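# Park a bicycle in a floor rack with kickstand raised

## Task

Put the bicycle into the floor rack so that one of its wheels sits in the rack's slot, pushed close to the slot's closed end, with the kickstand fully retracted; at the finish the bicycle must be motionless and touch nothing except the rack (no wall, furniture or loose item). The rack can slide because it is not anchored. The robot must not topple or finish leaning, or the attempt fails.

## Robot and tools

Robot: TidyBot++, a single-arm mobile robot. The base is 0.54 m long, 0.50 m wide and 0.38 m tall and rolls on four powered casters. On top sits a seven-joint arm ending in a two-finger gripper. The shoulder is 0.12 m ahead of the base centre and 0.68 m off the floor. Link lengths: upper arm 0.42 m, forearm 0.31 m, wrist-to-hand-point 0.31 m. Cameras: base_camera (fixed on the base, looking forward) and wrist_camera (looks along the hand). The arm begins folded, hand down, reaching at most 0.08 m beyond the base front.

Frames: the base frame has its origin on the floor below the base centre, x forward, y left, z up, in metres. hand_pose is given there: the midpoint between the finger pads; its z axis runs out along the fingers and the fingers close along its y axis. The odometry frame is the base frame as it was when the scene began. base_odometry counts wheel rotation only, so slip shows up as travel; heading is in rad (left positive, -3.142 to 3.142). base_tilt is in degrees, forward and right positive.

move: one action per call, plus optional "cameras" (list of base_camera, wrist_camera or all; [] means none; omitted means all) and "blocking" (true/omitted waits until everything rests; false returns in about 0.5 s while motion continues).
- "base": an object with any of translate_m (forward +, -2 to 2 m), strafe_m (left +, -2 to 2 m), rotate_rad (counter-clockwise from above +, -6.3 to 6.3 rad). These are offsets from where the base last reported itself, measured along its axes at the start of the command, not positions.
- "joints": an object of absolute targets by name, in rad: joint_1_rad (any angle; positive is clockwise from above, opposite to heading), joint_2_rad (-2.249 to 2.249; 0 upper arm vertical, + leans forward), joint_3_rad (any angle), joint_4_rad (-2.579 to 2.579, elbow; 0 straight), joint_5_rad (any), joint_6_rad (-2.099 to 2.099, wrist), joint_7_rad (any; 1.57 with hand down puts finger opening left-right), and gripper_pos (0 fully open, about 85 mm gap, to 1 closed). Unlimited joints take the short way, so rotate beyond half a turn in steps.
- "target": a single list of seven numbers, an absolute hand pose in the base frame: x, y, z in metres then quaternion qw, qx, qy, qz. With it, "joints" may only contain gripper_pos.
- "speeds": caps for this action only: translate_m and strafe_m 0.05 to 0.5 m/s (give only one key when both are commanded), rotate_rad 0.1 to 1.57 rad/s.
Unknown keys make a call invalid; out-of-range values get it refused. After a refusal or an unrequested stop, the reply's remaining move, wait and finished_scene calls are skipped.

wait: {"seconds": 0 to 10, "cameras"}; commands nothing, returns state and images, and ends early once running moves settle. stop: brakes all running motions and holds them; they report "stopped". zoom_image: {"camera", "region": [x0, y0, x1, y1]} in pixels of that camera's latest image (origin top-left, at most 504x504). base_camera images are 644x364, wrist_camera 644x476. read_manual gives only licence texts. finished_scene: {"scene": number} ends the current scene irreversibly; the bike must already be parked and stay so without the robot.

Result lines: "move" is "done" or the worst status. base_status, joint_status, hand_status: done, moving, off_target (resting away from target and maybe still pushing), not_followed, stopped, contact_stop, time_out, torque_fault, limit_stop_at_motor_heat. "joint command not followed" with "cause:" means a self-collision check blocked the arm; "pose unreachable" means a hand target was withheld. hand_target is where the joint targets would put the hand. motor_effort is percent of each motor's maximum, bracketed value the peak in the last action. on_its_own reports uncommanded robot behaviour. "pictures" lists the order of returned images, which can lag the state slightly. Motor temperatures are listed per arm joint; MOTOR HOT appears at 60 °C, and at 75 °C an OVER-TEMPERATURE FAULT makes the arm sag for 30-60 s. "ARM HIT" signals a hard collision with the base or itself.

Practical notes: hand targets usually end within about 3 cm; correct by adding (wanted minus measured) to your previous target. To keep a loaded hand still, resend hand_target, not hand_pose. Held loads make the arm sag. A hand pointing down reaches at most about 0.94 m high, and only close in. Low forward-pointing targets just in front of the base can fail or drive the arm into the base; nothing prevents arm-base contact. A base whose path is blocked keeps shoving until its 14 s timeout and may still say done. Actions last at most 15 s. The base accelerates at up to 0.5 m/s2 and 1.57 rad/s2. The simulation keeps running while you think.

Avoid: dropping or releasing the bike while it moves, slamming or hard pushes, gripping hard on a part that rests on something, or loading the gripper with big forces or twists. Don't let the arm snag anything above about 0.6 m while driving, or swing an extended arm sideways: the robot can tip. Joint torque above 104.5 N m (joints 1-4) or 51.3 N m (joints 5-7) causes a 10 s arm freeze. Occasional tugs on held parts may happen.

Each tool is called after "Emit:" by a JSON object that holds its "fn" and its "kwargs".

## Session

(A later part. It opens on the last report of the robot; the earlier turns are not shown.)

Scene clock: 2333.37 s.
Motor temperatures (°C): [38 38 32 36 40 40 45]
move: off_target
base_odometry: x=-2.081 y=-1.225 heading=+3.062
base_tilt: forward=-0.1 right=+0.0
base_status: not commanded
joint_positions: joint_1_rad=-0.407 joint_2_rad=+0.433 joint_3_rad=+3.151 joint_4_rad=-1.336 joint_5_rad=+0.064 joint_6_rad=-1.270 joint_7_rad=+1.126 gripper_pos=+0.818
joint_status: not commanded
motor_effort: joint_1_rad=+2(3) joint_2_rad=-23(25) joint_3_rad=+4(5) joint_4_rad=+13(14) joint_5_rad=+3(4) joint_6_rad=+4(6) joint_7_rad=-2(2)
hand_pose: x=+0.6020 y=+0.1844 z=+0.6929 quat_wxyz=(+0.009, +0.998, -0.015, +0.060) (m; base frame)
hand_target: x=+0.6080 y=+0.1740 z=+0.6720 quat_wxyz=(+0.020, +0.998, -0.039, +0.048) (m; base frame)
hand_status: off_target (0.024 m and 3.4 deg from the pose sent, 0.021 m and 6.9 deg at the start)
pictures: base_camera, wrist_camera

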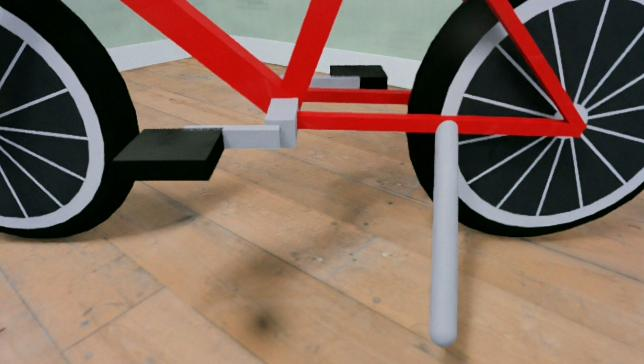

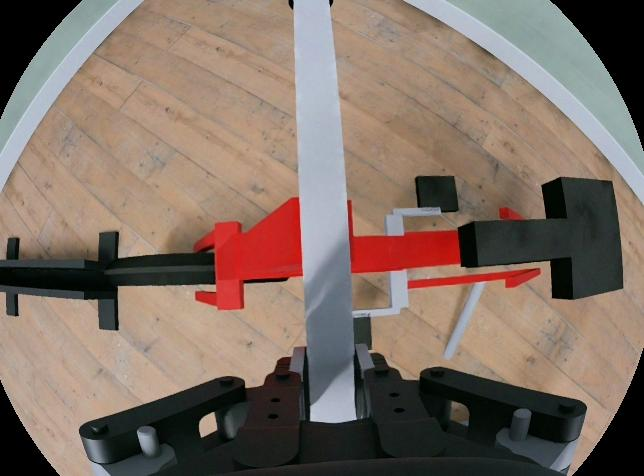

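Emit:
{"fn": "move", "kwargs": {"base": {"translate_m":0.002,"strafe_m":0.07,"rotate_rad":-0.007}, "speeds": {"strafe_m":0.1,"rotate_rad":0.1}}}

Emit:
{"fn": "zoom_image", "kwargs": {"camera": "wrist_camera", "region": [10, 190, 170, 350]}}

Emit:
{"fn": "zoom_image", "kwargs": {"camera": "wrist_camera", "region": [90, 190, 330, 350]}}

Scene clock: 2350.80 s.
Motor temperatures (°C): [38 38 32 36 40 40 45]
move: done
base_odometry: x=-2.088 y=-1.295 heading=+3.054
base_tilt: forward=-0.1 right=+0.0
base_status: done
joint_positions: joint_1_rad=-0.415 joint_2_rad=+0.433 joint_3_rad=+3.157 joint_4_rad=-1.336 joint_5_rad=+0.064 joint_6_rad=-1.270 joint_7_rad=+1.126 gripper_pos=+0.818
joint_status: not commanded
motor_effort: joint_1_rad=+1(5) joint_2_rad=-22(27) joint_3_rad=+3(8) joint_4_rad=+11(14) joint_5_rad=+2(6) joint_6_rad=+2(9) joint_7_rad=-1(3)
hand_pose: x=+0.6017 y=+0.1856 z=+0.6930 quat_wxyz=(+0.010, +0.998, -0.014, +0.061) (m; base frame)
hand_target: x=+0.6080 y=+0.1740 z=+0.6720 quat_wxyz=(+0.020, +0.998, -0.039, +0.048) (m; base frame)
hand_status: not commanded
pictures: base_camera, wrist_camera

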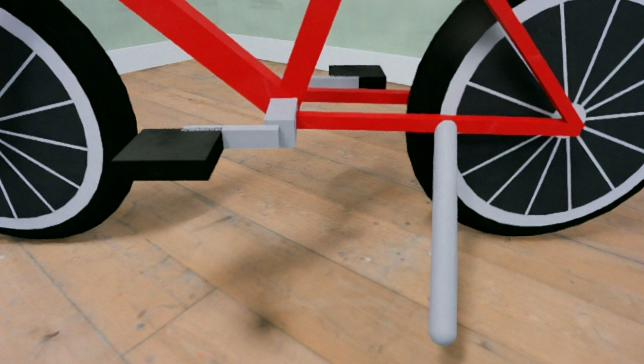

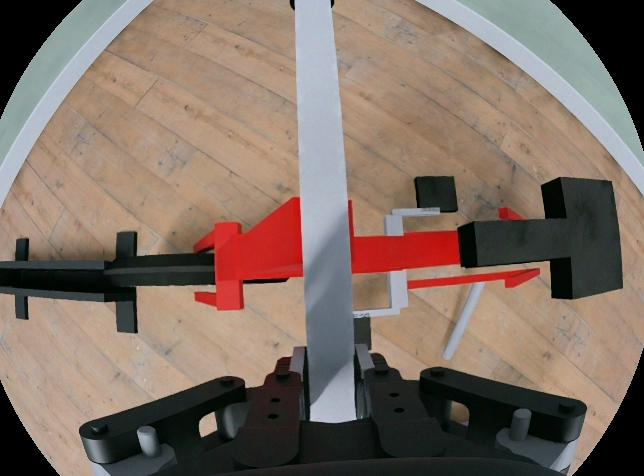

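Scaled by 3.150.

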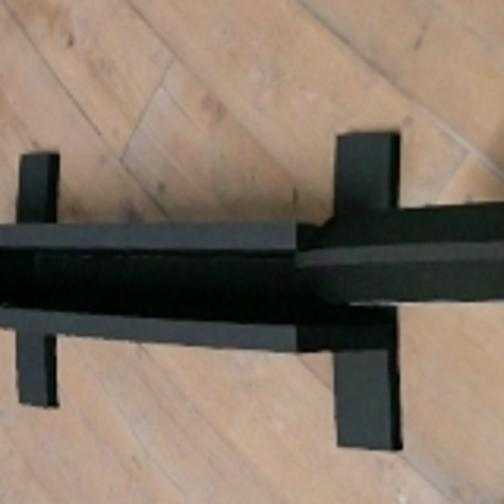

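Scaled by 2.100.

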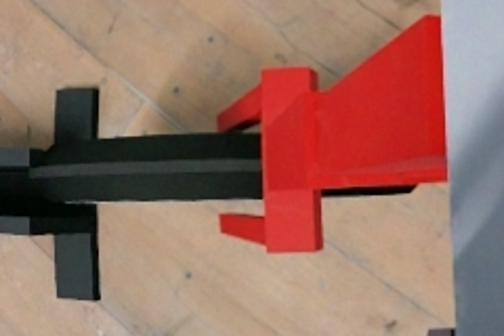

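Emit:
{"fn": "move", "kwargs": {"target": [0.609,0.182,0.672,0.0180,0.99657,-0.0828,0.0491], "cameras": []}}

Emit:
{"fn": "move", "kwargs": {"base": {"translate_m":-0.0047,"strafe_m":-0.0869,"rotate_rad":0.0175}, "speeds": {"strafe_m":0.2,"rotate_rad":0.1}, "cameras": []}}

Emit:
{"fn": "move", "kwargs": {"base": {"translate_m":-0.0047,"strafe_m":-0.0869,"rotate_rad":0.0175}, "speeds": {"strafe_m":0.2,"rotate_rad":0.1}, "cameras": []}}

Scene clock: 2370.40 s.
Motor temperatures (°C): [38 38 32 36 40 40 45]
move: off_target
base_odometry: x=-2.088 y=-1.295 heading=+3.054
base_tilt: forward=-0.1 right=-0.1
base_status: not commanded
joint_positions: joint_1_rad=-0.435 joint_2_rad=+0.434 joint_3_rad=+3.169 joint_4_rad=-1.332 joint_5_rad=+0.064 joint_6_rad=-1.270 joint_7_rad=+1.066 gripper_pos=+0.818
joint_status: not commanded
motor_effort: joint_1_rad=+2(4) joint_2_rad=-24(24) joint_3_rad=+4(6) joint_4_rad=+13(14) joint_5_rad=+3(5) joint_6_rad=+5(7) joint_7_rad=-2(2)
hand_pose: x=+0.6016 y=+0.1906 z=+0.6940 quat_wxyz=(+0.010, +0.997, -0.039, +0.064) (m; base frame)
hand_target: x=+0.6090 y=+0.1820 z=+0.6720 quat_wxyz=(+0.018, +0.995, -0.083, +0.049) (m; base frame)
hand_status: off_target (0.025 m and 5.4 deg from the pose sent, 0.022 m and 8.1 deg at the start)
pictures: none
No camera images: "cameras" was empty.

Scene clock: 2372.23 s.
Motor temperatures (°C): [38 38 32 36 40 40 45]
move: done
base_odometry: x=-2.076 y=-1.209 heading=+3.073
base_tilt: forward=-0.1 right=+0.1
base_status: done
joint_positions: joint_1_rad=-0.437 joint_2_rad=+0.439 joint_3_rad=+3.188 joint_4_rad=-1.324 joint_5_rad=+0.061 joint_6_rad=-1.275 joint_7_rad=+1.066 gripper_pos=+0.818
joint_status: not commanded
motor_effort: joint_1_rad=+1(9) joint_2_rad=-26(27) joint_3_rad=+3(9) joint_4_rad=+12(14) joint_5_rad=+3(7) joint_6_rad=+1(7) joint_7_rad=-1(2)
hand_pose: x=+0.6056 y=+0.1850 z=+0.6936 quat_wxyz=(+0.013, +0.997, -0.047, +0.064) (m; base frame)
hand_target: x=+0.6090 y=+0.1820 z=+0.6720 quat_wxyz=(+0.018, +0.995, -0.083, +0.049) (m; base frame)
hand_status: not commanded
pictures: none
No camera images: "cameras" was empty.

Scene clock: 2374.07 s.
Motor temperatures (°C): [38 38 32 36 40 40 45]
move: done
base_odometry: x=-2.065 y=-1.122 heading=+3.091
base_tilt: forward=+0.0 right=+0.0
base_status: done
joint_positions: joint_1_rad=-0.437 joint_2_rad=+0.443 joint_3_rad=+3.189 joint_4_rad=-1.320 joint_5_rad=+0.060 joint_6_rad=-1.277 joint_7_rad=+1.066 gripper_pos=+0.818
joint_status: not commanded
motor_effort: joint_1_rad=-1(8) joint_2_rad=-26(28) joint_3_rad=+3(9) joint_4_rad=+13(14) joint_5_rad=+2(7) joint_6_rad=+0(8) joint_7_rad=+0(1)
hand_pose: x=+0.6066 y=+0.1849 z=+0.6930 quat_wxyz=(+0.013, +0.997, -0.048, +0.063) (m; base frame)
hand_target: x=+0.6090 y=+0.1820 z=+0.6720 quat_wxyz=(+0.018, +0.995, -0.083, +0.049) (m; base frame)
hand_status: not commanded
pictures: none
No camera images: "cameras" was empty.

Emit:
{"fn": "move", "kwargs": {"target": [0.604,0.172,0.672,0.0218,0.9999,-0.0044,0.0476], "cameras": []}}

Emit:
{"fn": "move", "kwargs": {"base": {"translate_m":0.005,"strafe_m":0.10,"rotate_rad":-0.014}, "speeds": {"strafe_m":0.15,"rotate_rad":0.1}}}

Emit:
{"fn": "zoom_image", "kwargs": {"camera": "wrist_camera", "region": [10, 190, 170, 350]}}

Emit:
{"fn": "zoom_image", "kwargs": {"camera": "wrist_camera", "region": [90, 190, 330, 350]}}

Scene clock: 2382.43 s.
Motor temperatures (°C): [38 38 32 36 40 40 45]
move: off_target
base_odometry: x=-2.065 y=-1.122 heading=+3.091
base_tilt: forward=+0.0 right=+0.0
base_status: not commanded
joint_positions: joint_1_rad=-0.403 joint_2_rad=+0.442 joint_3_rad=+3.164 joint_4_rad=-1.324 joint_5_rad=+0.060 joint_6_rad=-1.276 joint_7_rad=+1.136 gripper_pos=+0.818
joint_status: not commanded
motor_effort: joint_1_rad=-1(3) joint_2_rad=-25(26) joint_3_rad=+1(3) joint_4_rad=+11(13) joint_5_rad=+2(3) joint_6_rad=-1(2) joint_7_rad=+1(2)
hand_pose: x=+0.6072 y=+0.1789 z=+0.6919 quat_wxyz=(+0.011, +0.998, -0.019, +0.059) (m; base frame)
hand_target: x=+0.6040 y=+0.1720 z=+0.6720 quat_wxyz=(+0.022, +0.999, -0.004, +0.048) (m; base frame)
hand_status: off_target (0.021 m and 2.4 deg from the pose sent, 0.025 m and 5.4 deg at the start)
pictures: none
No camera images: "cameras" was empty.

Scene clock: 2384.33 s.
Motor temperatures (°C): [38 38 32 36 40 40 45]
move: done
base_odometry: x=-2.075 y=-1.222 heading=+3.076
base_tilt: forward=+0.0 right=+0.0
base_status: done
joint_positions: joint_1_rad=-0.397 joint_2_rad=+0.441 joint_3_rad=+3.147 joint_4_rad=-1.326 joint_5_rad=+0.061 joint_6_rad=-1.265 joint_7_rad=+1.136 gripper_pos=+0.818
joint_status: not commanded
motor_effort: joint_1_rad=+0(8) joint_2_rad=-24(30) joint_3_rad=+2(6) joint_4_rad=+12(15) joint_5_rad=+1(5) joint_6_rad=+3(7) joint_7_rad=+0(1)
hand_pose: x=+0.6079 y=+0.1842 z=+0.6921 quat_wxyz=(+0.006, +0.998, -0.014, +0.062) (m; base frame)
hand_target: x=+0.6040 y=+0.1720 z=+0.6720 quat_wxyz=(+0.022, +0.999, -0.004, +0.048) (m; base frame)
hand_status: not commanded
pictures: base_camera, wrist_camera

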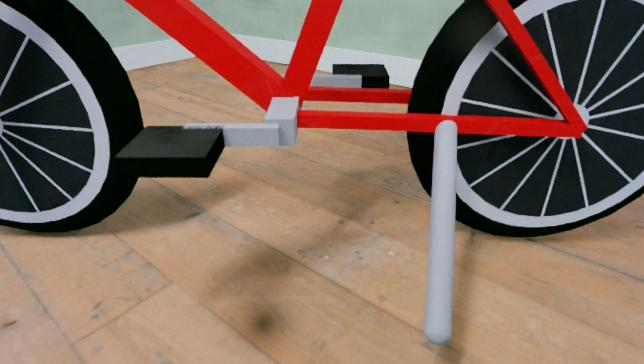

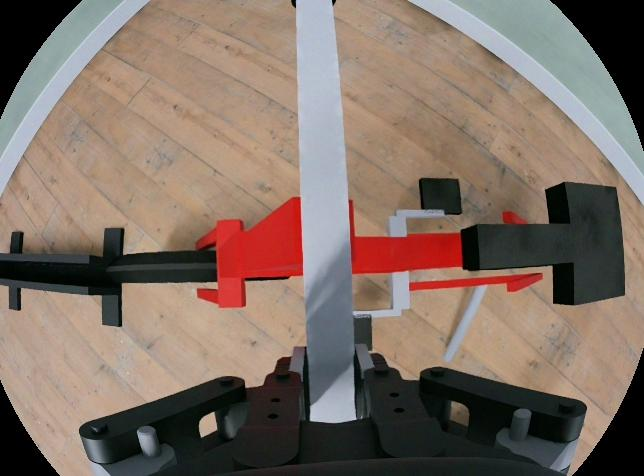

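Scaled by 3.150.

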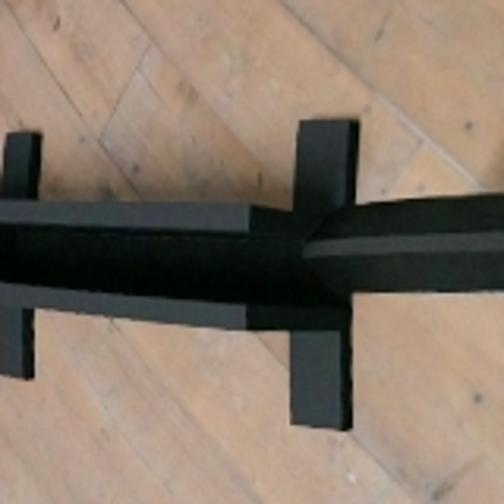

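Scaled by 2.100.

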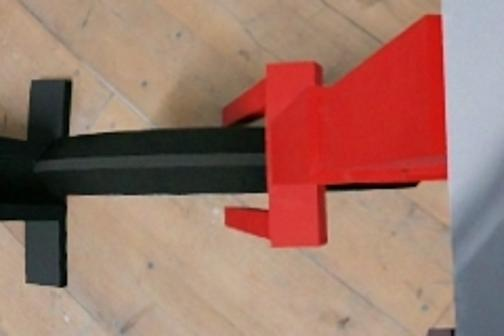

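Emit:
{"fn": "move", "kwargs": {"base": {"translate_m":-0.0038,"strafe_m":-0.1097,"rotate_rad":0.0147}, "speeds": {"strafe_m":0.2,"rotate_rad":0.1}, "cameras": []}}

Emit:
{"fn": "move", "kwargs": {"base": {"translate_m":-0.0038,"strafe_m":-0.1097,"rotate_rad":0.0147}, "speeds": {"strafe_m":0.2,"rotate_rad":0.1}, "cameras": []}}

Scene clock: 2403.63 s.
Motor temperatures (°C): [38 38 32 36 40 40 45]
move: done
base_odometry: x=-2.064 y=-1.112 heading=+3.092
base_tilt: forward=-0.1 right=+0.0
base_status: done
joint_positions: joint_1_rad=-0.400 joint_2_rad=+0.440 joint_3_rad=+3.157 joint_4_rad=-1.331 joint_5_rad=+0.061 joint_6_rad=-1.267 joint_7_rad=+1.136 gripper_pos=+0.818
joint_status: not commanded
motor_effort: joint_1_rad=-1(8) joint_2_rad=-29(32) joint_3_rad=+1(8) joint_4_rad=+14(16) joint_5_rad=+2(6) joint_6_rad=+1(9) joint_7_rad=+0(1)
hand_pose: x=+0.6069 y=+0.1804 z=+0.6909 quat_wxyz=(+0.009, +0.998, -0.017, +0.061) (m; base frame)
hand_target: x=+0.6040 y=+0.1720 z=+0.6720 quat_wxyz=(+0.022, +0.999, -0.004, +0.048) (m; base frame)
hand_status: not commanded
pictures: none
No camera images: "cameras" was empty.

Scene clock: 2405.57 s.
Motor temperatures (°C): [38 38 32 36 40 40 45]
move: done
base_odometry: x=-2.055 y=-1.003 heading=+3.108
base_tilt: forward=+0.0 right=+0.0
base_status: done
joint_positions: joint_1_rad=-0.401 joint_2_rad=+0.441 joint_3_rad=+3.156 joint_4_rad=-1.335 joint_5_rad=+0.060 joint_6_rad=-1.274 joint_7_rad=+1.136 gripper_pos=+0.818
joint_status: not commanded
motor_effort: joint_1_rad=-1(9) joint_2_rad=-27(32) joint_3_rad=+1(8) joint_4_rad=+13(17) joint_5_rad=+2(7) joint_6_rad=+0(9) joint_7_rad=+1(1)
hand_pose: x=+0.6031 y=+0.1800 z=+0.6891 quat_wxyz=(+0.011, +0.998, -0.016, +0.055) (m; base frame)
hand_target: x=+0.6040 y=+0.1720 z=+0.6720 quat_wxyz=(+0.022, +0.999, -0.004, +0.048) (m; base frame)
hand_status: not commanded
pictures: none
No camera images: "cameras" was empty.

Emit:
{"fn": "move", "kwargs": {"target": [0.609,0.168,0.672,0.0232,0.9996,0.0279,0.0469], "cameras": []}}

Emit:
{"fn": "move", "kwargs": {"base": {"translate_m":0.003,"strafe_m":0.155,"rotate_rad":-0.009}, "speeds": {"strafe_m":0.15,"rotate_rad":0.1}}}

Emit:
{"fn": "zoom_image", "kwargs": {"camera": "wrist_camera", "region": [10, 190, 170, 350]}}

Emit:
{"fn": "zoom_image", "kwargs": {"camera": "wrist_camera", "region": [90, 190, 330, 350]}}

Scene clock: 2411.63 s.
Motor temperatures (°C): [38 38 32 36 40 40 45]
move: off_target
base_odometry: x=-2.055 y=-1.003 heading=+3.108
base_tilt: forward=+0.0 right=+0.0
base_status: not commanded
joint_positions: joint_1_rad=-0.387 joint_2_rad=+0.442 joint_3_rad=+3.151 joint_4_rad=-1.335 joint_5_rad=+0.060 joint_6_rad=-1.274 joint_7_rad=+1.183 gripper_pos=+0.818
joint_status: not commanded
motor_effort: joint_1_rad=-1(2) joint_2_rad=-26(28) joint_3_rad=+2(4) joint_4_rad=+12(14) joint_5_rad=+3(4) joint_6_rad=-1(2) joint_7_rad=+1(1)
hand_pose: x=+0.6047 y=+0.1753 z=+0.6884 quat_wxyz=(+0.012, +0.998, +0.003, +0.054) (m; base frame)
hand_target: x=+0.6090 y=+0.1680 z=+0.6720 quat_wxyz=(+0.023, +0.998, +0.028, +0.047) (m; base frame)
hand_status: off_target (0.019 m and 3.2 deg from the pose sent, 0.022 m and 5.3 deg at the start)
pictures: none
No camera images: "cameras" was empty.

Scene clock: 2413.70 s.
Motor temperatures (°C): [38 38 32 36 40 40 45]
move: done
base_odometry: x=-2.064 y=-1.158 heading=+3.098
base_tilt: forward=-0.1 right=+0.0
base_status: done
joint_positions: joint_1_rad=-0.385 joint_2_rad=+0.443 joint_3_rad=+3.139 joint_4_rad=-1.335 joint_5_rad=+0.061 joint_6_rad=-1.274 joint_7_rad=+1.183 gripper_pos=+0.818
joint_status: not commanded
motor_effort: joint_1_rad=+0(8) joint_2_rad=-24(30) joint_3_rad=+3(7) joint_4_rad=+12(16) joint_5_rad=+2(5) joint_6_rad=+1(7) joint_7_rad=+0(2)
hand_pose: x=+0.6031 y=+0.1794 z=+0.6880 quat_wxyz=(+0.010, +0.999, +0.007, +0.053) (m; base frame)
hand_target: x=+0.6090 y=+0.1680 z=+0.6720 quat_wxyz=(+0.023, +0.998, +0.028, +0.047) (m; base frame)
hand_status: not commanded
pictures: base_camera, wrist_camera

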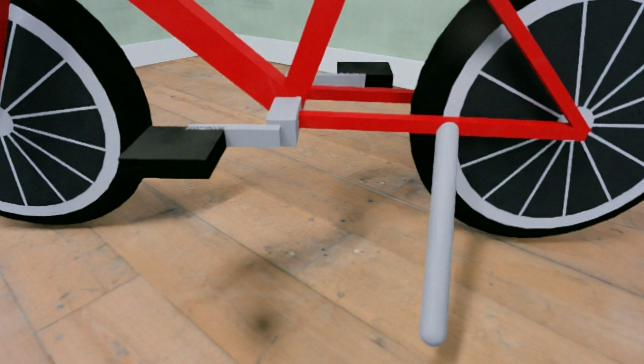

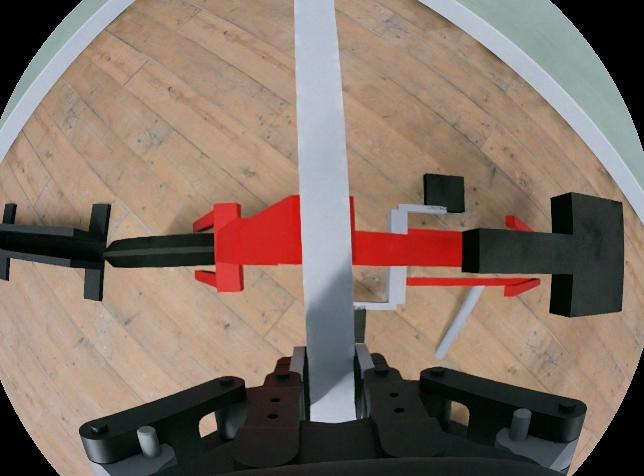

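Scaled by 3.150.

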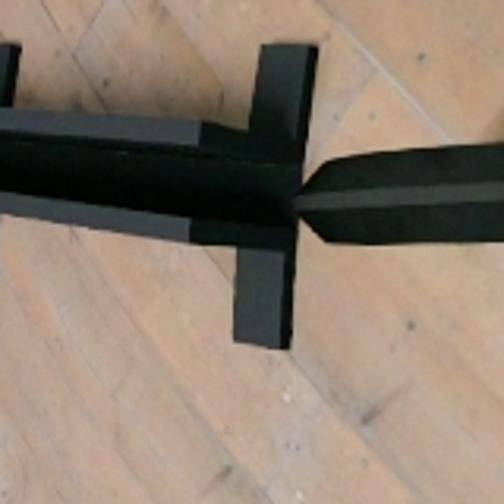

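Scaled by 2.100.

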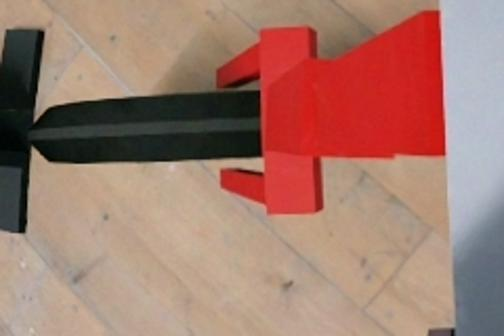

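Emit:
{"fn": "zoom_image", "kwargs": {"camera": "base_camera", "region": [480, 60, 644, 180]}}

Emit:
{"fn": "zoom_image", "kwargs": {"camera": "base_camera", "region": [0, 60, 164, 180]}}

Scaled by 3.073.

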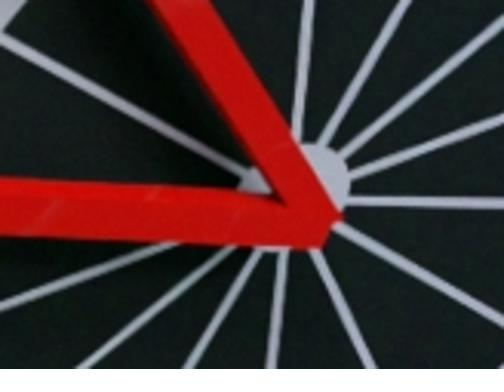

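Scaled by 3.073.

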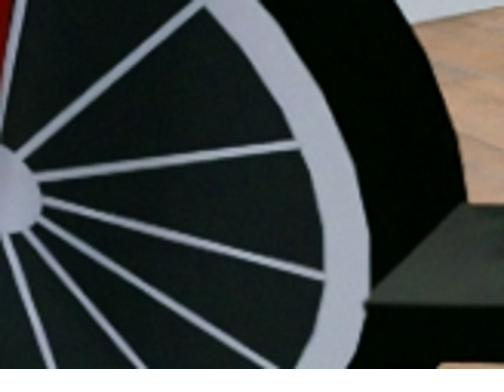

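Emit:
{"fn": "move", "kwargs": {"target": [0.625,0.1755,0.674,0.0193,0.99839,-0.0567,0.0486]}}

Emit:
{"fn": "zoom_image", "kwargs": {"camera": "wrist_camera", "region": [10, 190, 170, 350]}}

Emit:
{"fn": "zoom_image", "kwargs": {"camera": "wrist_camera", "region": [90, 190, 330, 350]}}

Scene clock: 2457.23 s.
Motor temperatures (°C): [38 38 32 36 40 40 45]
move: off_target
base_odometry: x=-2.064 y=-1.158 heading=+3.098
base_tilt: forward=-0.1 right=+0.0
base_status: not commanded
joint_positions: joint_1_rad=-0.407 joint_2_rad=+0.467 joint_3_rad=+3.160 joint_4_rad=-1.289 joint_5_rad=+0.061 joint_6_rad=-1.283 joint_7_rad=+1.144 gripper_pos=+0.818
joint_status: not commanded
motor_effort: joint_1_rad=+2(3) joint_2_rad=-27(28) joint_3_rad=+5(5) joint_4_rad=+14(16) joint_5_rad=+4(4) joint_6_rad=+5(7) joint_7_rad=-2(2)
hand_pose: x=+0.6158 y=+0.1866 z=+0.6906 quat_wxyz=(+0.011, +0.998, -0.011, +0.060) (m; base frame)
hand_target: x=+0.6250 y=+0.1755 z=+0.6740 quat_wxyz=(+0.019, +0.997, -0.057, +0.049) (m; base frame)
hand_status: off_target (0.022 m and 5.5 deg from the pose sent, 0.026 m and 7.4 deg at the start)
pictures: base_camera, wrist_camera

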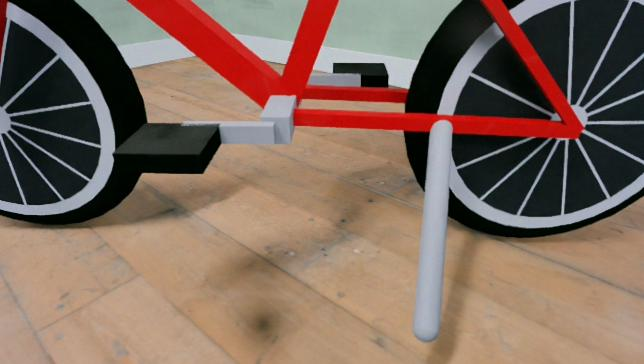

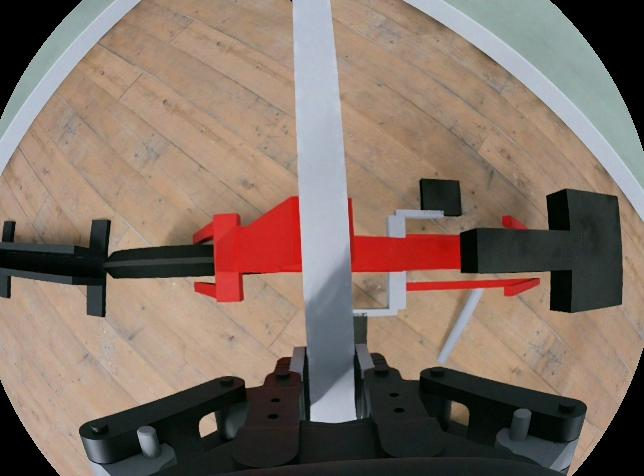

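Scaled by 3.150.

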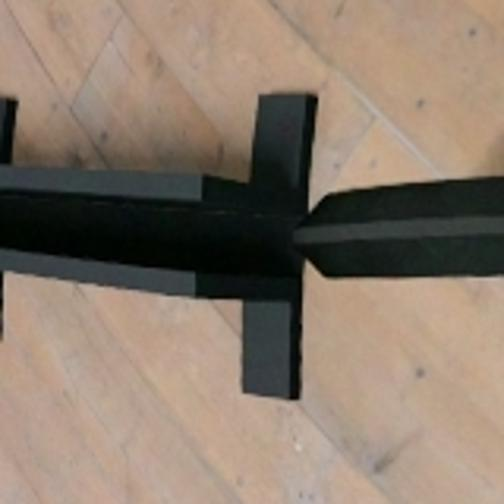

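Scaled by 2.100.

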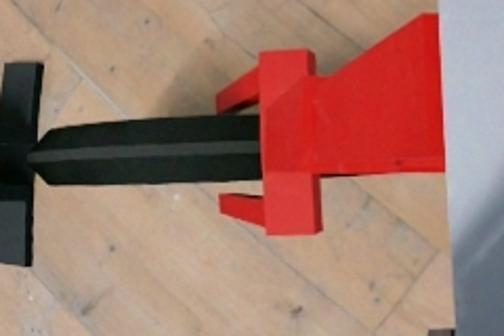

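Emit:
{"fn": "move", "kwargs": {"base": {"translate_m":0.002,"strafe_m":0.09,"rotate_rad":-0.007}, "speeds": {"strafe_m":0.15,"rotate_rad":0.1}}}

Emit:
{"fn": "zoom_image", "kwargs": {"camera": "wrist_camera", "region": [10, 190, 170, 350]}}

Emit:
{"fn": "zoom_image", "kwargs": {"camera": "wrist_camera", "region": [90, 190, 330, 350]}}

Scene clock: 2471.77 s.
Motor temperatures (°C): [38 38 32 36 40 40 45]
move: done
base_odometry: x=-2.070 y=-1.248 heading=+3.090
base_tilt: forward=-0.2 right=-0.1
base_status: done
joint_positions: joint_1_rad=-0.412 joint_2_rad=+0.475 joint_3_rad=+3.171 joint_4_rad=-1.274 joint_5_rad=+0.059 joint_6_rad=-1.285 joint_7_rad=+1.144 gripper_pos=+0.818
joint_status: not commanded
motor_effort: joint_1_rad=+1(8) joint_2_rad=-23(29) joint_3_rad=+3(9) joint_4_rad=+11(15) joint_5_rad=+3(7) joint_6_rad=+3(9) joint_7_rad=-1(3)
hand_pose: x=+0.6213 y=+0.1866 z=+0.6912 quat_wxyz=(+0.011, +0.998, -0.014, +0.063) (m; base frame)
hand_target: x=+0.6250 y=+0.1755 z=+0.6740 quat_wxyz=(+0.019, +0.997, -0.057, +0.049) (m; base frame)
hand_status: not commanded
pictures: base_camera, wrist_camera

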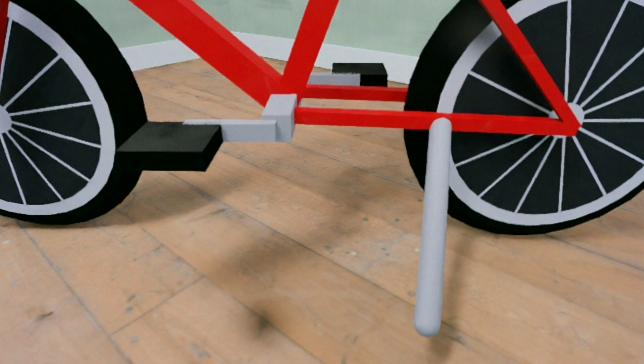

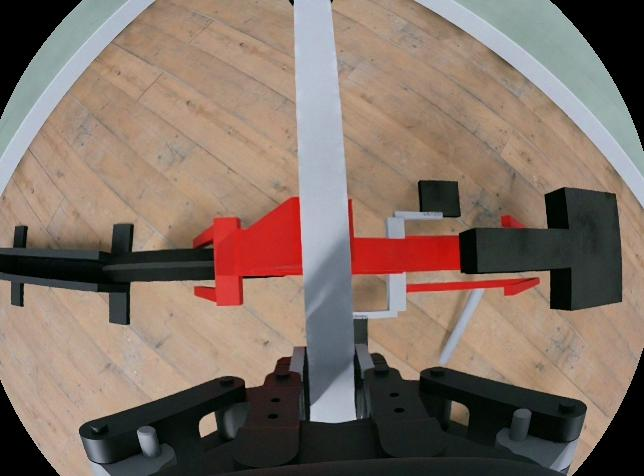

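Scaled by 3.150.

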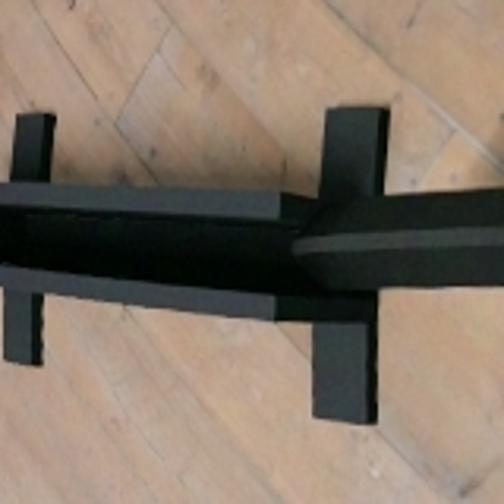

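Scaled by 2.100.

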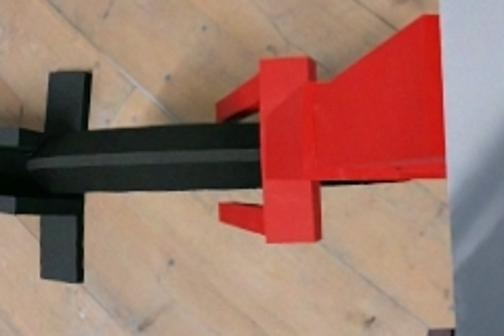

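Emit:
{"fn": "move", "kwargs": {"base": {"translate_m":0.001,"strafe_m":0.05,"rotate_rad":-0.004}, "speeds": {"strafe_m":0.1,"rotate_rad":0.1}}}

Emit:
{"fn": "zoom_image", "kwargs": {"camera": "wrist_camera", "region": [10, 190, 170, 350]}}

Scene clock: 2489.33 s.
Motor temperatures (°C): [38 38 32 36 40 40 45]
move: done
base_odometry: x=-2.073 y=-1.298 heading=+3.085
base_tilt: forward=-0.1 right=+0.0
base_status: done
joint_positions: joint_1_rad=-0.415 joint_2_rad=+0.476 joint_3_rad=+3.170 joint_4_rad=-1.273 joint_5_rad=+0.058 joint_6_rad=-1.285 joint_7_rad=+1.144 gripper_pos=+0.818
joint_status: not commanded
motor_effort: joint_1_rad=+1(7) joint_2_rad=-24(28) joint_3_rad=+3(8) joint_4_rad=+11(14) joint_5_rad=+3(6) joint_6_rad=+2(8) joint_7_rad=-1(3)
hand_pose: x=+0.6206 y=+0.1888 z=+0.6911 quat_wxyz=(+0.011, +0.998, -0.012, +0.063) (m; base frame)
hand_target: x=+0.6250 y=+0.1755 z=+0.6740 quat_wxyz=(+0.019, +0.997, -0.057, +0.049) (m; base frame)
hand_status: not commanded
pictures: base_camera, wrist_camera

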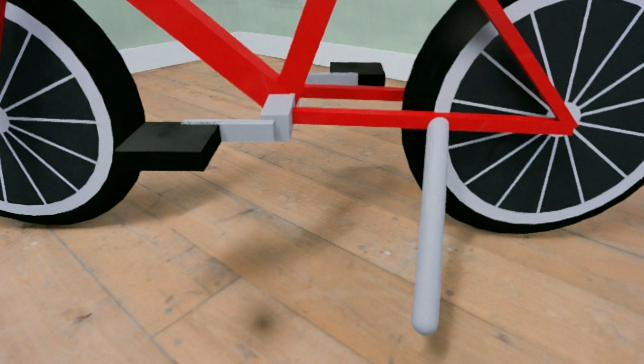

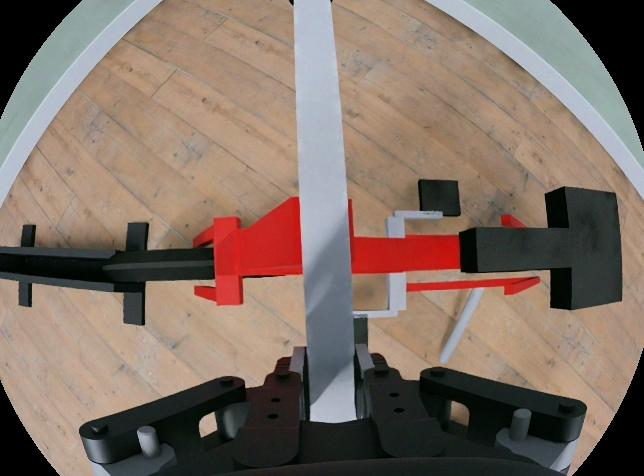

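Scaled by 3.150.

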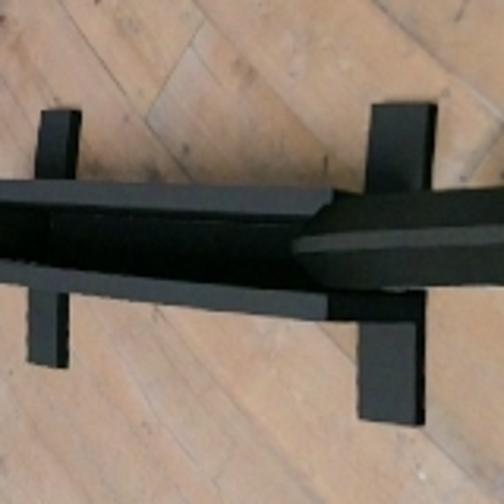

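Emit:
{"fn": "move", "kwargs": {"base": {"translate_m":0.001,"strafe_m":0.05,"rotate_rad":-0.004}, "speeds": {"strafe_m":0.1,"rotate_rad":0.1}, "cameras": []}}

Emit:
{"fn": "move", "kwargs": {"target": [0.627,0.178,0.674,0.0186,0.9972,-0.0750,0.0489]}}

Emit:
{"fn": "zoom_image", "kwargs": {"camera": "wrist_camera", "region": [10, 190, 170, 350]}}

Emit:
{"fn": "zoom_image", "kwargs": {"camera": "wrist_camera", "region": [90, 190, 330, 350]}}

Scene clock: 2496.73 s.
Motor temperatures (°C): [38 38 32 36 40 40 45]
move: done
base_odometry: x=-2.077 y=-1.348 heading=+3.080
base_tilt: forward=+0.0 right=+0.0
base_status: done
joint_positions: joint_1_rad=-0.416 joint_2_rad=+0.476 joint_3_rad=+3.170 joint_4_rad=-1.273 joint_5_rad=+0.058 joint_6_rad=-1.286 joint_7_rad=+1.144 gripper_pos=+0.818
joint_status: not commanded
motor_effort: joint_1_rad=+1(6) joint_2_rad=-23(28) joint_3_rad=+3(7) joint_4_rad=+12(14) joint_5_rad=+3(6) joint_6_rad=+3(8) joint_7_rad=-1(2)
hand_pose: x=+0.6206 y=+0.1892 z=+0.6911 quat_wxyz=(+0.011, +0.998, -0.011, +0.063) (m; base frame)
hand_target: x=+0.6250 y=+0.1755 z=+0.6740 quat_wxyz=(+0.019, +0.997, -0.057, +0.049) (m; base frame)
hand_status: not commanded
pictures: none
No camera images: "cameras" was empty.

Scene clock: 2497.27 s.
Motor temperatures (°C): [38 38 32 36 40 40 45]
move: off_target
base_odometry: x=-2.077 y=-1.348 heading=+3.080
base_tilt: forward=+0.0 right=+0.0
base_status: not commanded
joint_positions: joint_1_rad=-0.418 joint_2_rad=+0.478 joint_3_rad=+3.172 joint_4_rad=-1.269 joint_5_rad=+0.058 joint_6_rad=-1.286 joint_7_rad=+1.118 gripper_pos=+0.818
joint_status: not commanded
motor_effort: joint_1_rad=+2(3) joint_2_rad=-25(26) joint_3_rad=+4(5) joint_4_rad=+13(14) joint_5_rad=+3(3) joint_6_rad=+7(7) joint_7_rad=-2(2)
hand_pose: x=+0.6217 y=+0.1905 z=+0.6917 quat_wxyz=(+0.010, +0.998, -0.023, +0.064) (m; base frame)
hand_target: x=+0.6270 y=+0.1780 z=+0.6740 quat_wxyz=(+0.019, +0.996, -0.075, +0.049) (m; base frame)
hand_status: off_target (0.022 m and 6.3 deg from the pose sent, 0.021 m and 7.5 deg at the start)
pictures: base_camera, wrist_camera

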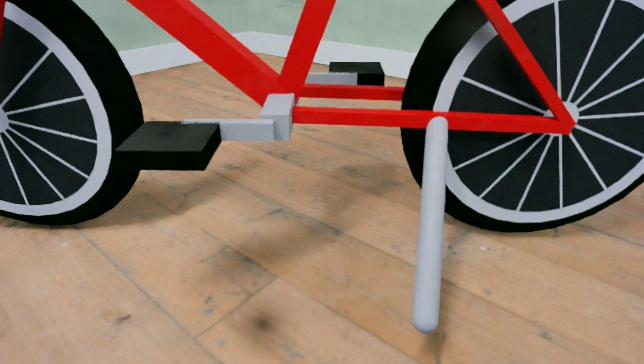

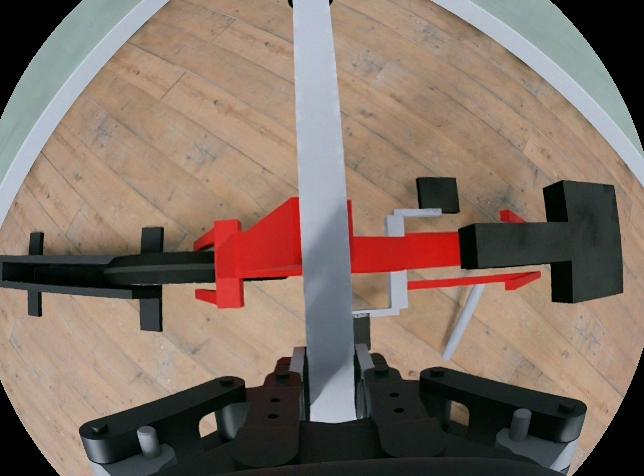

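Scaled by 3.150.

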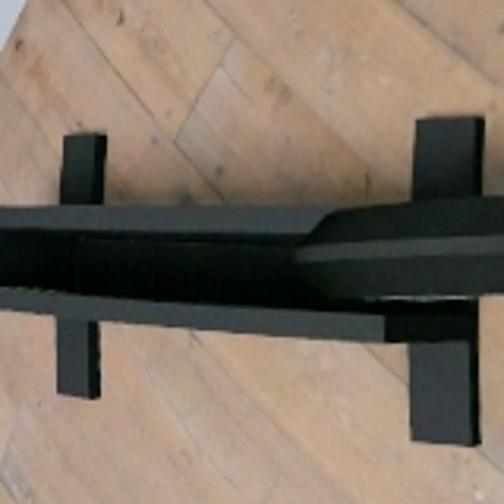

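Scaled by 2.100.

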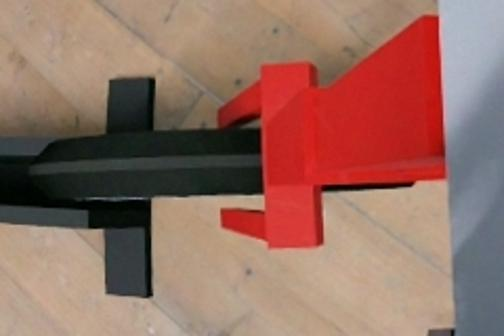

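Emit:
{"fn": "move", "kwargs": {"target": [0.626,0.178,0.674,0.0224,0.9999,0.0087,0.0473], "cameras": []}}

Emit:
{"fn": "move", "kwargs": {"base": {"translate_m":0.001,"strafe_m":0.05,"rotate_rad":-0.003}, "speeds": {"strafe_m":0.1,"rotate_rad":0.1}}}

Emit:
{"fn": "zoom_image", "kwargs": {"camera": "wrist_camera", "region": [10, 190, 170, 350]}}

Emit:
{"fn": "zoom_image", "kwargs": {"camera": "wrist_camera", "region": [90, 190, 330, 350]}}

Scene clock: 2517.47 s.
Motor temperatures (°C): [38 38 32 36 40 40 45]
move: off_target
base_odometry: x=-2.077 y=-1.348 heading=+3.080
base_tilt: forward=+0.0 right=-0.1
base_status: not commanded
joint_positions: joint_1_rad=-0.404 joint_2_rad=+0.479 joint_3_rad=+3.163 joint_4_rad=-1.268 joint_5_rad=+0.058 joint_6_rad=-1.286 joint_7_rad=+1.187 gripper_pos=+0.818
joint_status: not commanded
motor_effort: joint_1_rad=+0(2) joint_2_rad=-27(29) joint_3_rad=+3(4) joint_4_rad=+13(15) joint_5_rad=+2(3) joint_6_rad=+1(6) joint_7_rad=+0(2)
hand_pose: x=+0.6232 y=+0.1873 z=+0.6910 quat_wxyz=(+0.010, +0.998, +0.008, +0.063) (m; base frame)
hand_target: x=+0.6260 y=+0.1780 z=+0.6740 quat_wxyz=(+0.022, +0.999, +0.009, +0.047) (m; base frame)
hand_status: off_target (0.020 m and 2.3 deg from the pose sent, 0.022 m and 4.4 deg at the start)
pictures: none
No camera images: "cameras" was empty.

Scene clock: 2518.73 s.
Motor temperatures (°C): [38 38 32 36 40 40 45]
move: done
base_odometry: x=-2.081 y=-1.398 heading=+3.076
base_tilt: forward=-0.1 right=+0.1
base_status: done
joint_positions: joint_1_rad=-0.408 joint_2_rad=+0.480 joint_3_rad=+3.156 joint_4_rad=-1.267 joint_5_rad=+0.058 joint_6_rad=-1.286 joint_7_rad=+1.187 gripper_pos=+0.818
joint_status: not commanded
motor_effort: joint_1_rad=+2(6) joint_2_rad=-27(29) joint_3_rad=+3(6) joint_4_rad=+12(14) joint_5_rad=+2(5) joint_6_rad=+0(7) joint_7_rad=+0(2)
hand_pose: x=+0.6217 y=+0.1921 z=+0.6907 quat_wxyz=(+0.009, +0.998, +0.012, +0.062) (m; base frame)
hand_target: x=+0.6260 y=+0.1780 z=+0.6740 quat_wxyz=(+0.022, +0.999, +0.009, +0.047) (m; base frame)
hand_status: not commanded
pictures: base_camera, wrist_camera

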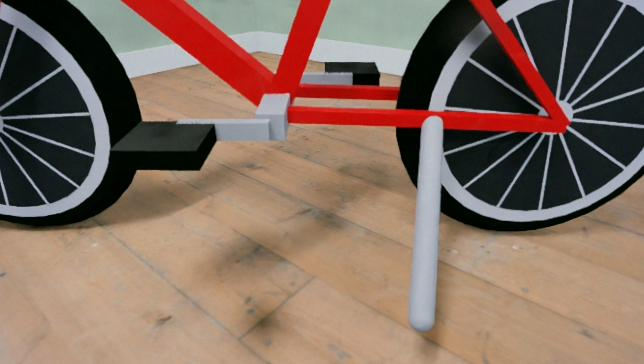

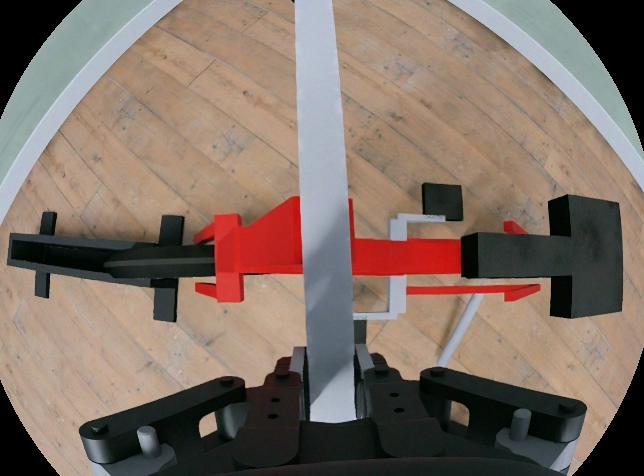

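Scaled by 3.150.

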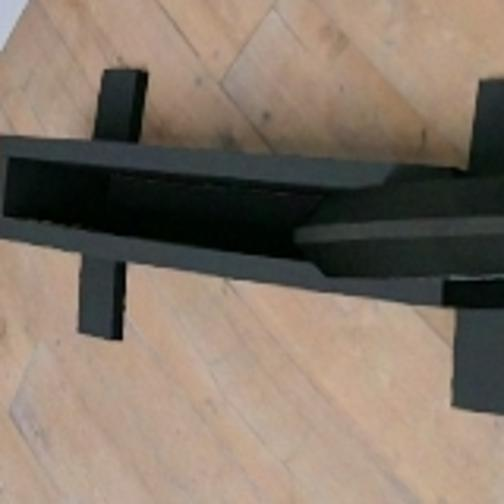

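Scaled by 2.100.

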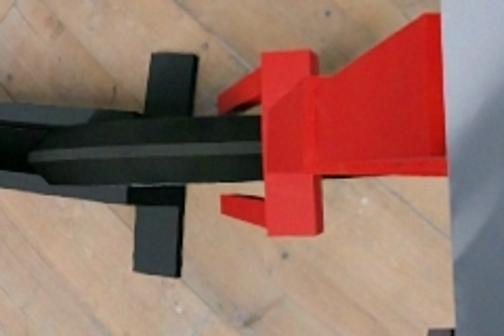

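Emit:
{"fn": "move", "kwargs": {"target": [0.627,0.1835,0.674,0.0199,0.99905,-0.0436,0.0485]}}

Emit:
{"fn": "zoom_image", "kwargs": {"camera": "wrist_camera", "region": [10, 190, 170, 350]}}

Scene clock: 2532.70 s.
Motor temperatures (°C): [38 38 32 36 40 40 45]
move: off_target
base_odometry: x=-2.081 y=-1.398 heading=+3.076
base_tilt: forward=+0.0 right=+0.0
base_status: not commanded
joint_positions: joint_1_rad=-0.421 joint_2_rad=+0.481 joint_3_rad=+3.166 joint_4_rad=-1.263 joint_5_rad=+0.058 joint_6_rad=-1.287 joint_7_rad=+1.133 gripper_pos=+0.818
joint_status: not commanded
motor_effort: joint_1_rad=+2(3) joint_2_rad=-27(28) joint_3_rad=+4(5) joint_4_rad=+15(15) joint_5_rad=+2(3) joint_6_rad=+5(6) joint_7_rad=-2(2)
hand_pose: x=+0.6219 y=+0.1950 z=+0.6917 quat_wxyz=(+0.009, +0.998, -0.012, +0.064) (m; base frame)
hand_target: x=+0.6270 y=+0.1835 z=+0.6740 quat_wxyz=(+0.020, +0.998, -0.044, +0.048) (m; base frame)
hand_status: off_target (0.022 m and 4.2 deg from the pose sent, 0.020 m and 6.7 deg at the start)
pictures: base_camera, wrist_camera

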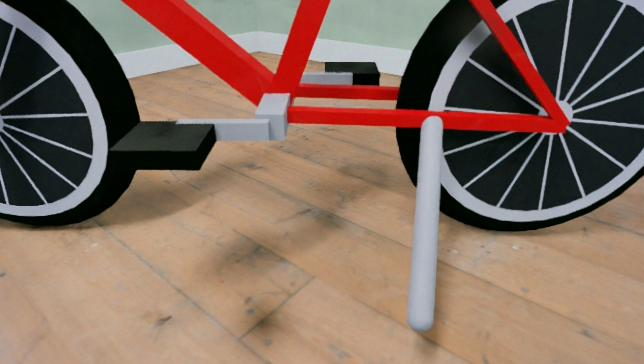

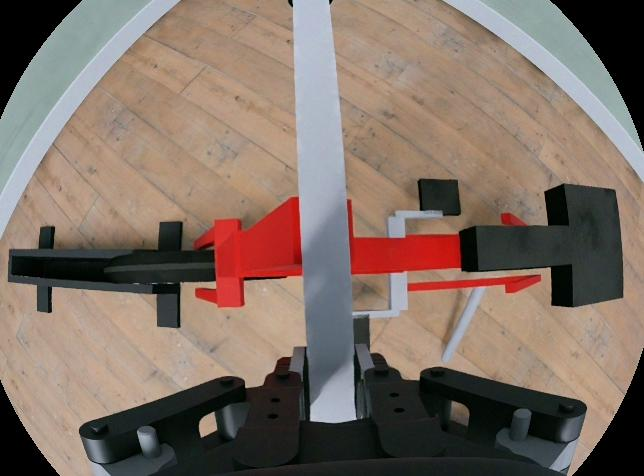

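Scaled by 3.150.

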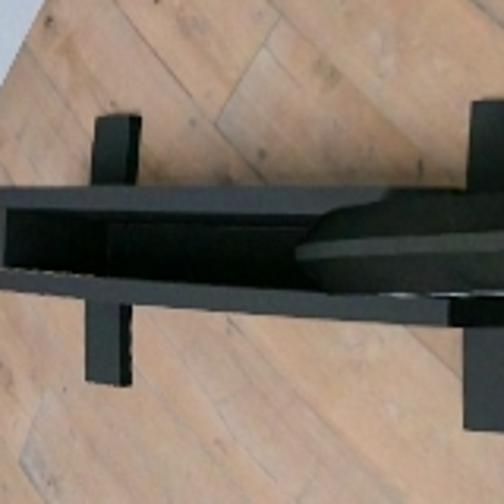

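Emit:
{"fn": "move", "kwargs": {"base": {"translate_m":0.001,"strafe_m":0.04,"rotate_rad":-0.003}, "speeds": {"strafe_m":0.1,"rotate_rad":0.1}}}

Emit:
{"fn": "zoom_image", "kwargs": {"camera": "wrist_camera", "region": [20, 190, 220, 350]}}

Scene clock: 2537.60 s.
Motor temperatures (°C): [38 38 32 36 40 40 45]
move: done
base_odometry: x=-2.085 y=-1.438 heading=+3.073
base_tilt: forward=-0.1 right=+0.0
base_status: done
joint_positions: joint_1_rad=-0.431 joint_2_rad=+0.483 joint_3_rad=+3.170 joint_4_rad=-1.260 joint_5_rad=+0.058 joint_6_rad=-1.289 joint_7_rad=+1.133 gripper_pos=+0.818
joint_status: not commanded
motor_effort: joint_1_rad=+2(5) joint_2_rad=-26(28) joint_3_rad=+5(7) joint_4_rad=+12(16) joint_5_rad=+3(5) joint_6_rad=+2(8) joint_7_rad=-1(3)
hand_pose: x=+0.6206 y=+0.1989 z=+0.6915 quat_wxyz=(+0.009, +0.998, -0.009, +0.064) (m; base frame)
hand_target: x=+0.6270 y=+0.1835 z=+0.6740 quat_wxyz=(+0.020, +0.998, -0.044, +0.048) (m; base frame)
hand_status: not commanded
pictures: base_camera, wrist_camera

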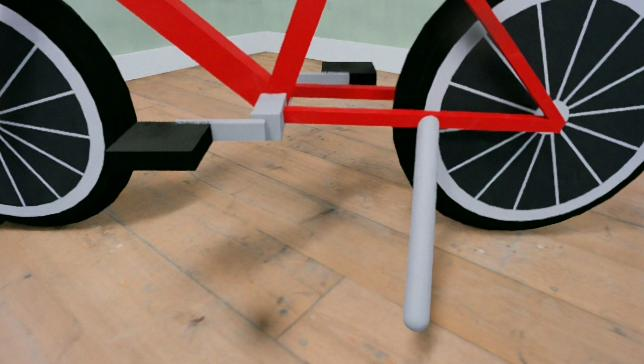

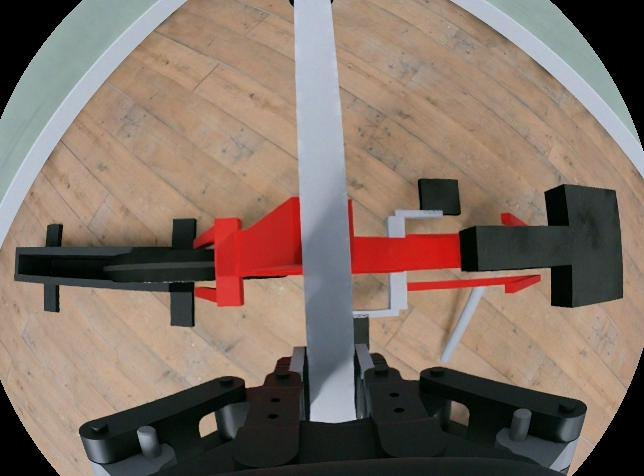

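Scaled by 2.520.

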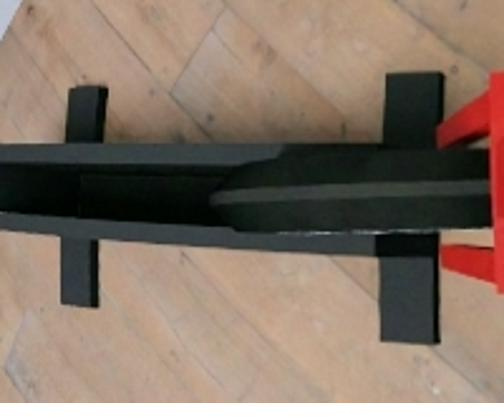

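Emit:
{"fn": "move", "kwargs": {"target": [0.626,0.1895,0.674,0.0184,0.99725,-0.0741,0.0490]}}

Emit:
{"fn": "zoom_image", "kwargs": {"camera": "wrist_camera", "region": [20, 190, 220, 350]}}

Scene clock: 2556.90 s.
Motor temperatures (°C): [38 38 32 36 40 40 45]
move: off_target
base_odometry: x=-2.085 y=-1.438 heading=+3.073
base_tilt: forward=-0.1 right=+0.0
base_status: not commanded
joint_positions: joint_1_rad=-0.440 joint_2_rad=+0.483 joint_3_rad=+3.175 joint_4_rad=-1.259 joint_5_rad=+0.058 joint_6_rad=-1.290 joint_7_rad=+1.090 gripper_pos=+0.818
joint_status: not commanded
motor_effort: joint_1_rad=+2(4) joint_2_rad=-25(27) joint_3_rad=+5(5) joint_4_rad=+13(14) joint_5_rad=+3(3) joint_6_rad=+5(6) joint_7_rad=-2(3)
hand_pose: x=+0.6202 y=+0.2013 z=+0.6920 quat_wxyz=(+0.009, +0.997, -0.028, +0.065) (m; base frame)
hand_target: x=+0.6260 y=+0.1895 z=+0.6740 quat_wxyz=(+0.018, +0.996, -0.074, +0.049) (m; base frame)
hand_status: off_target (0.022 m and 5.7 deg from the pose sent, 0.021 m and 7.7 deg at the start)
pictures: base_camera, wrist_camera

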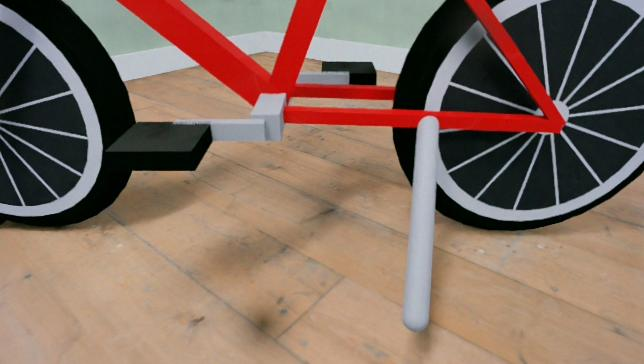

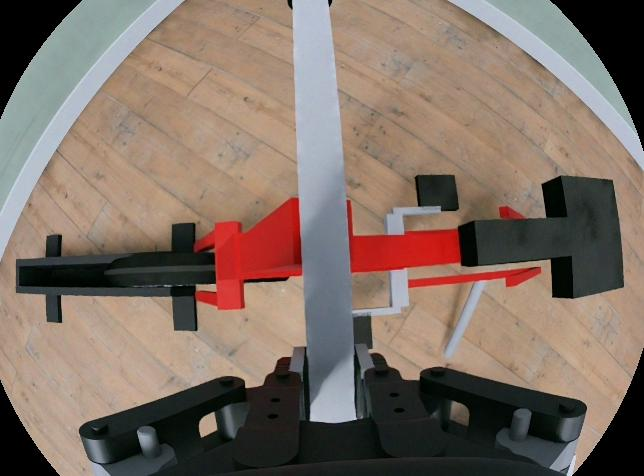

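Scaled by 2.520.

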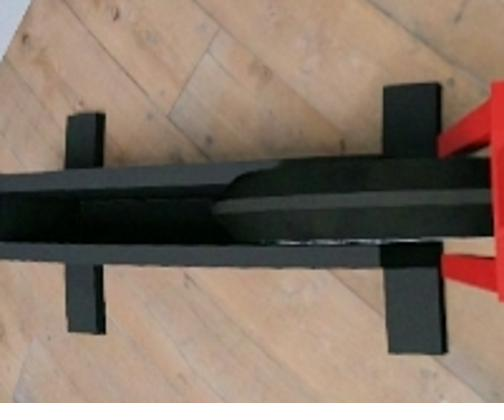

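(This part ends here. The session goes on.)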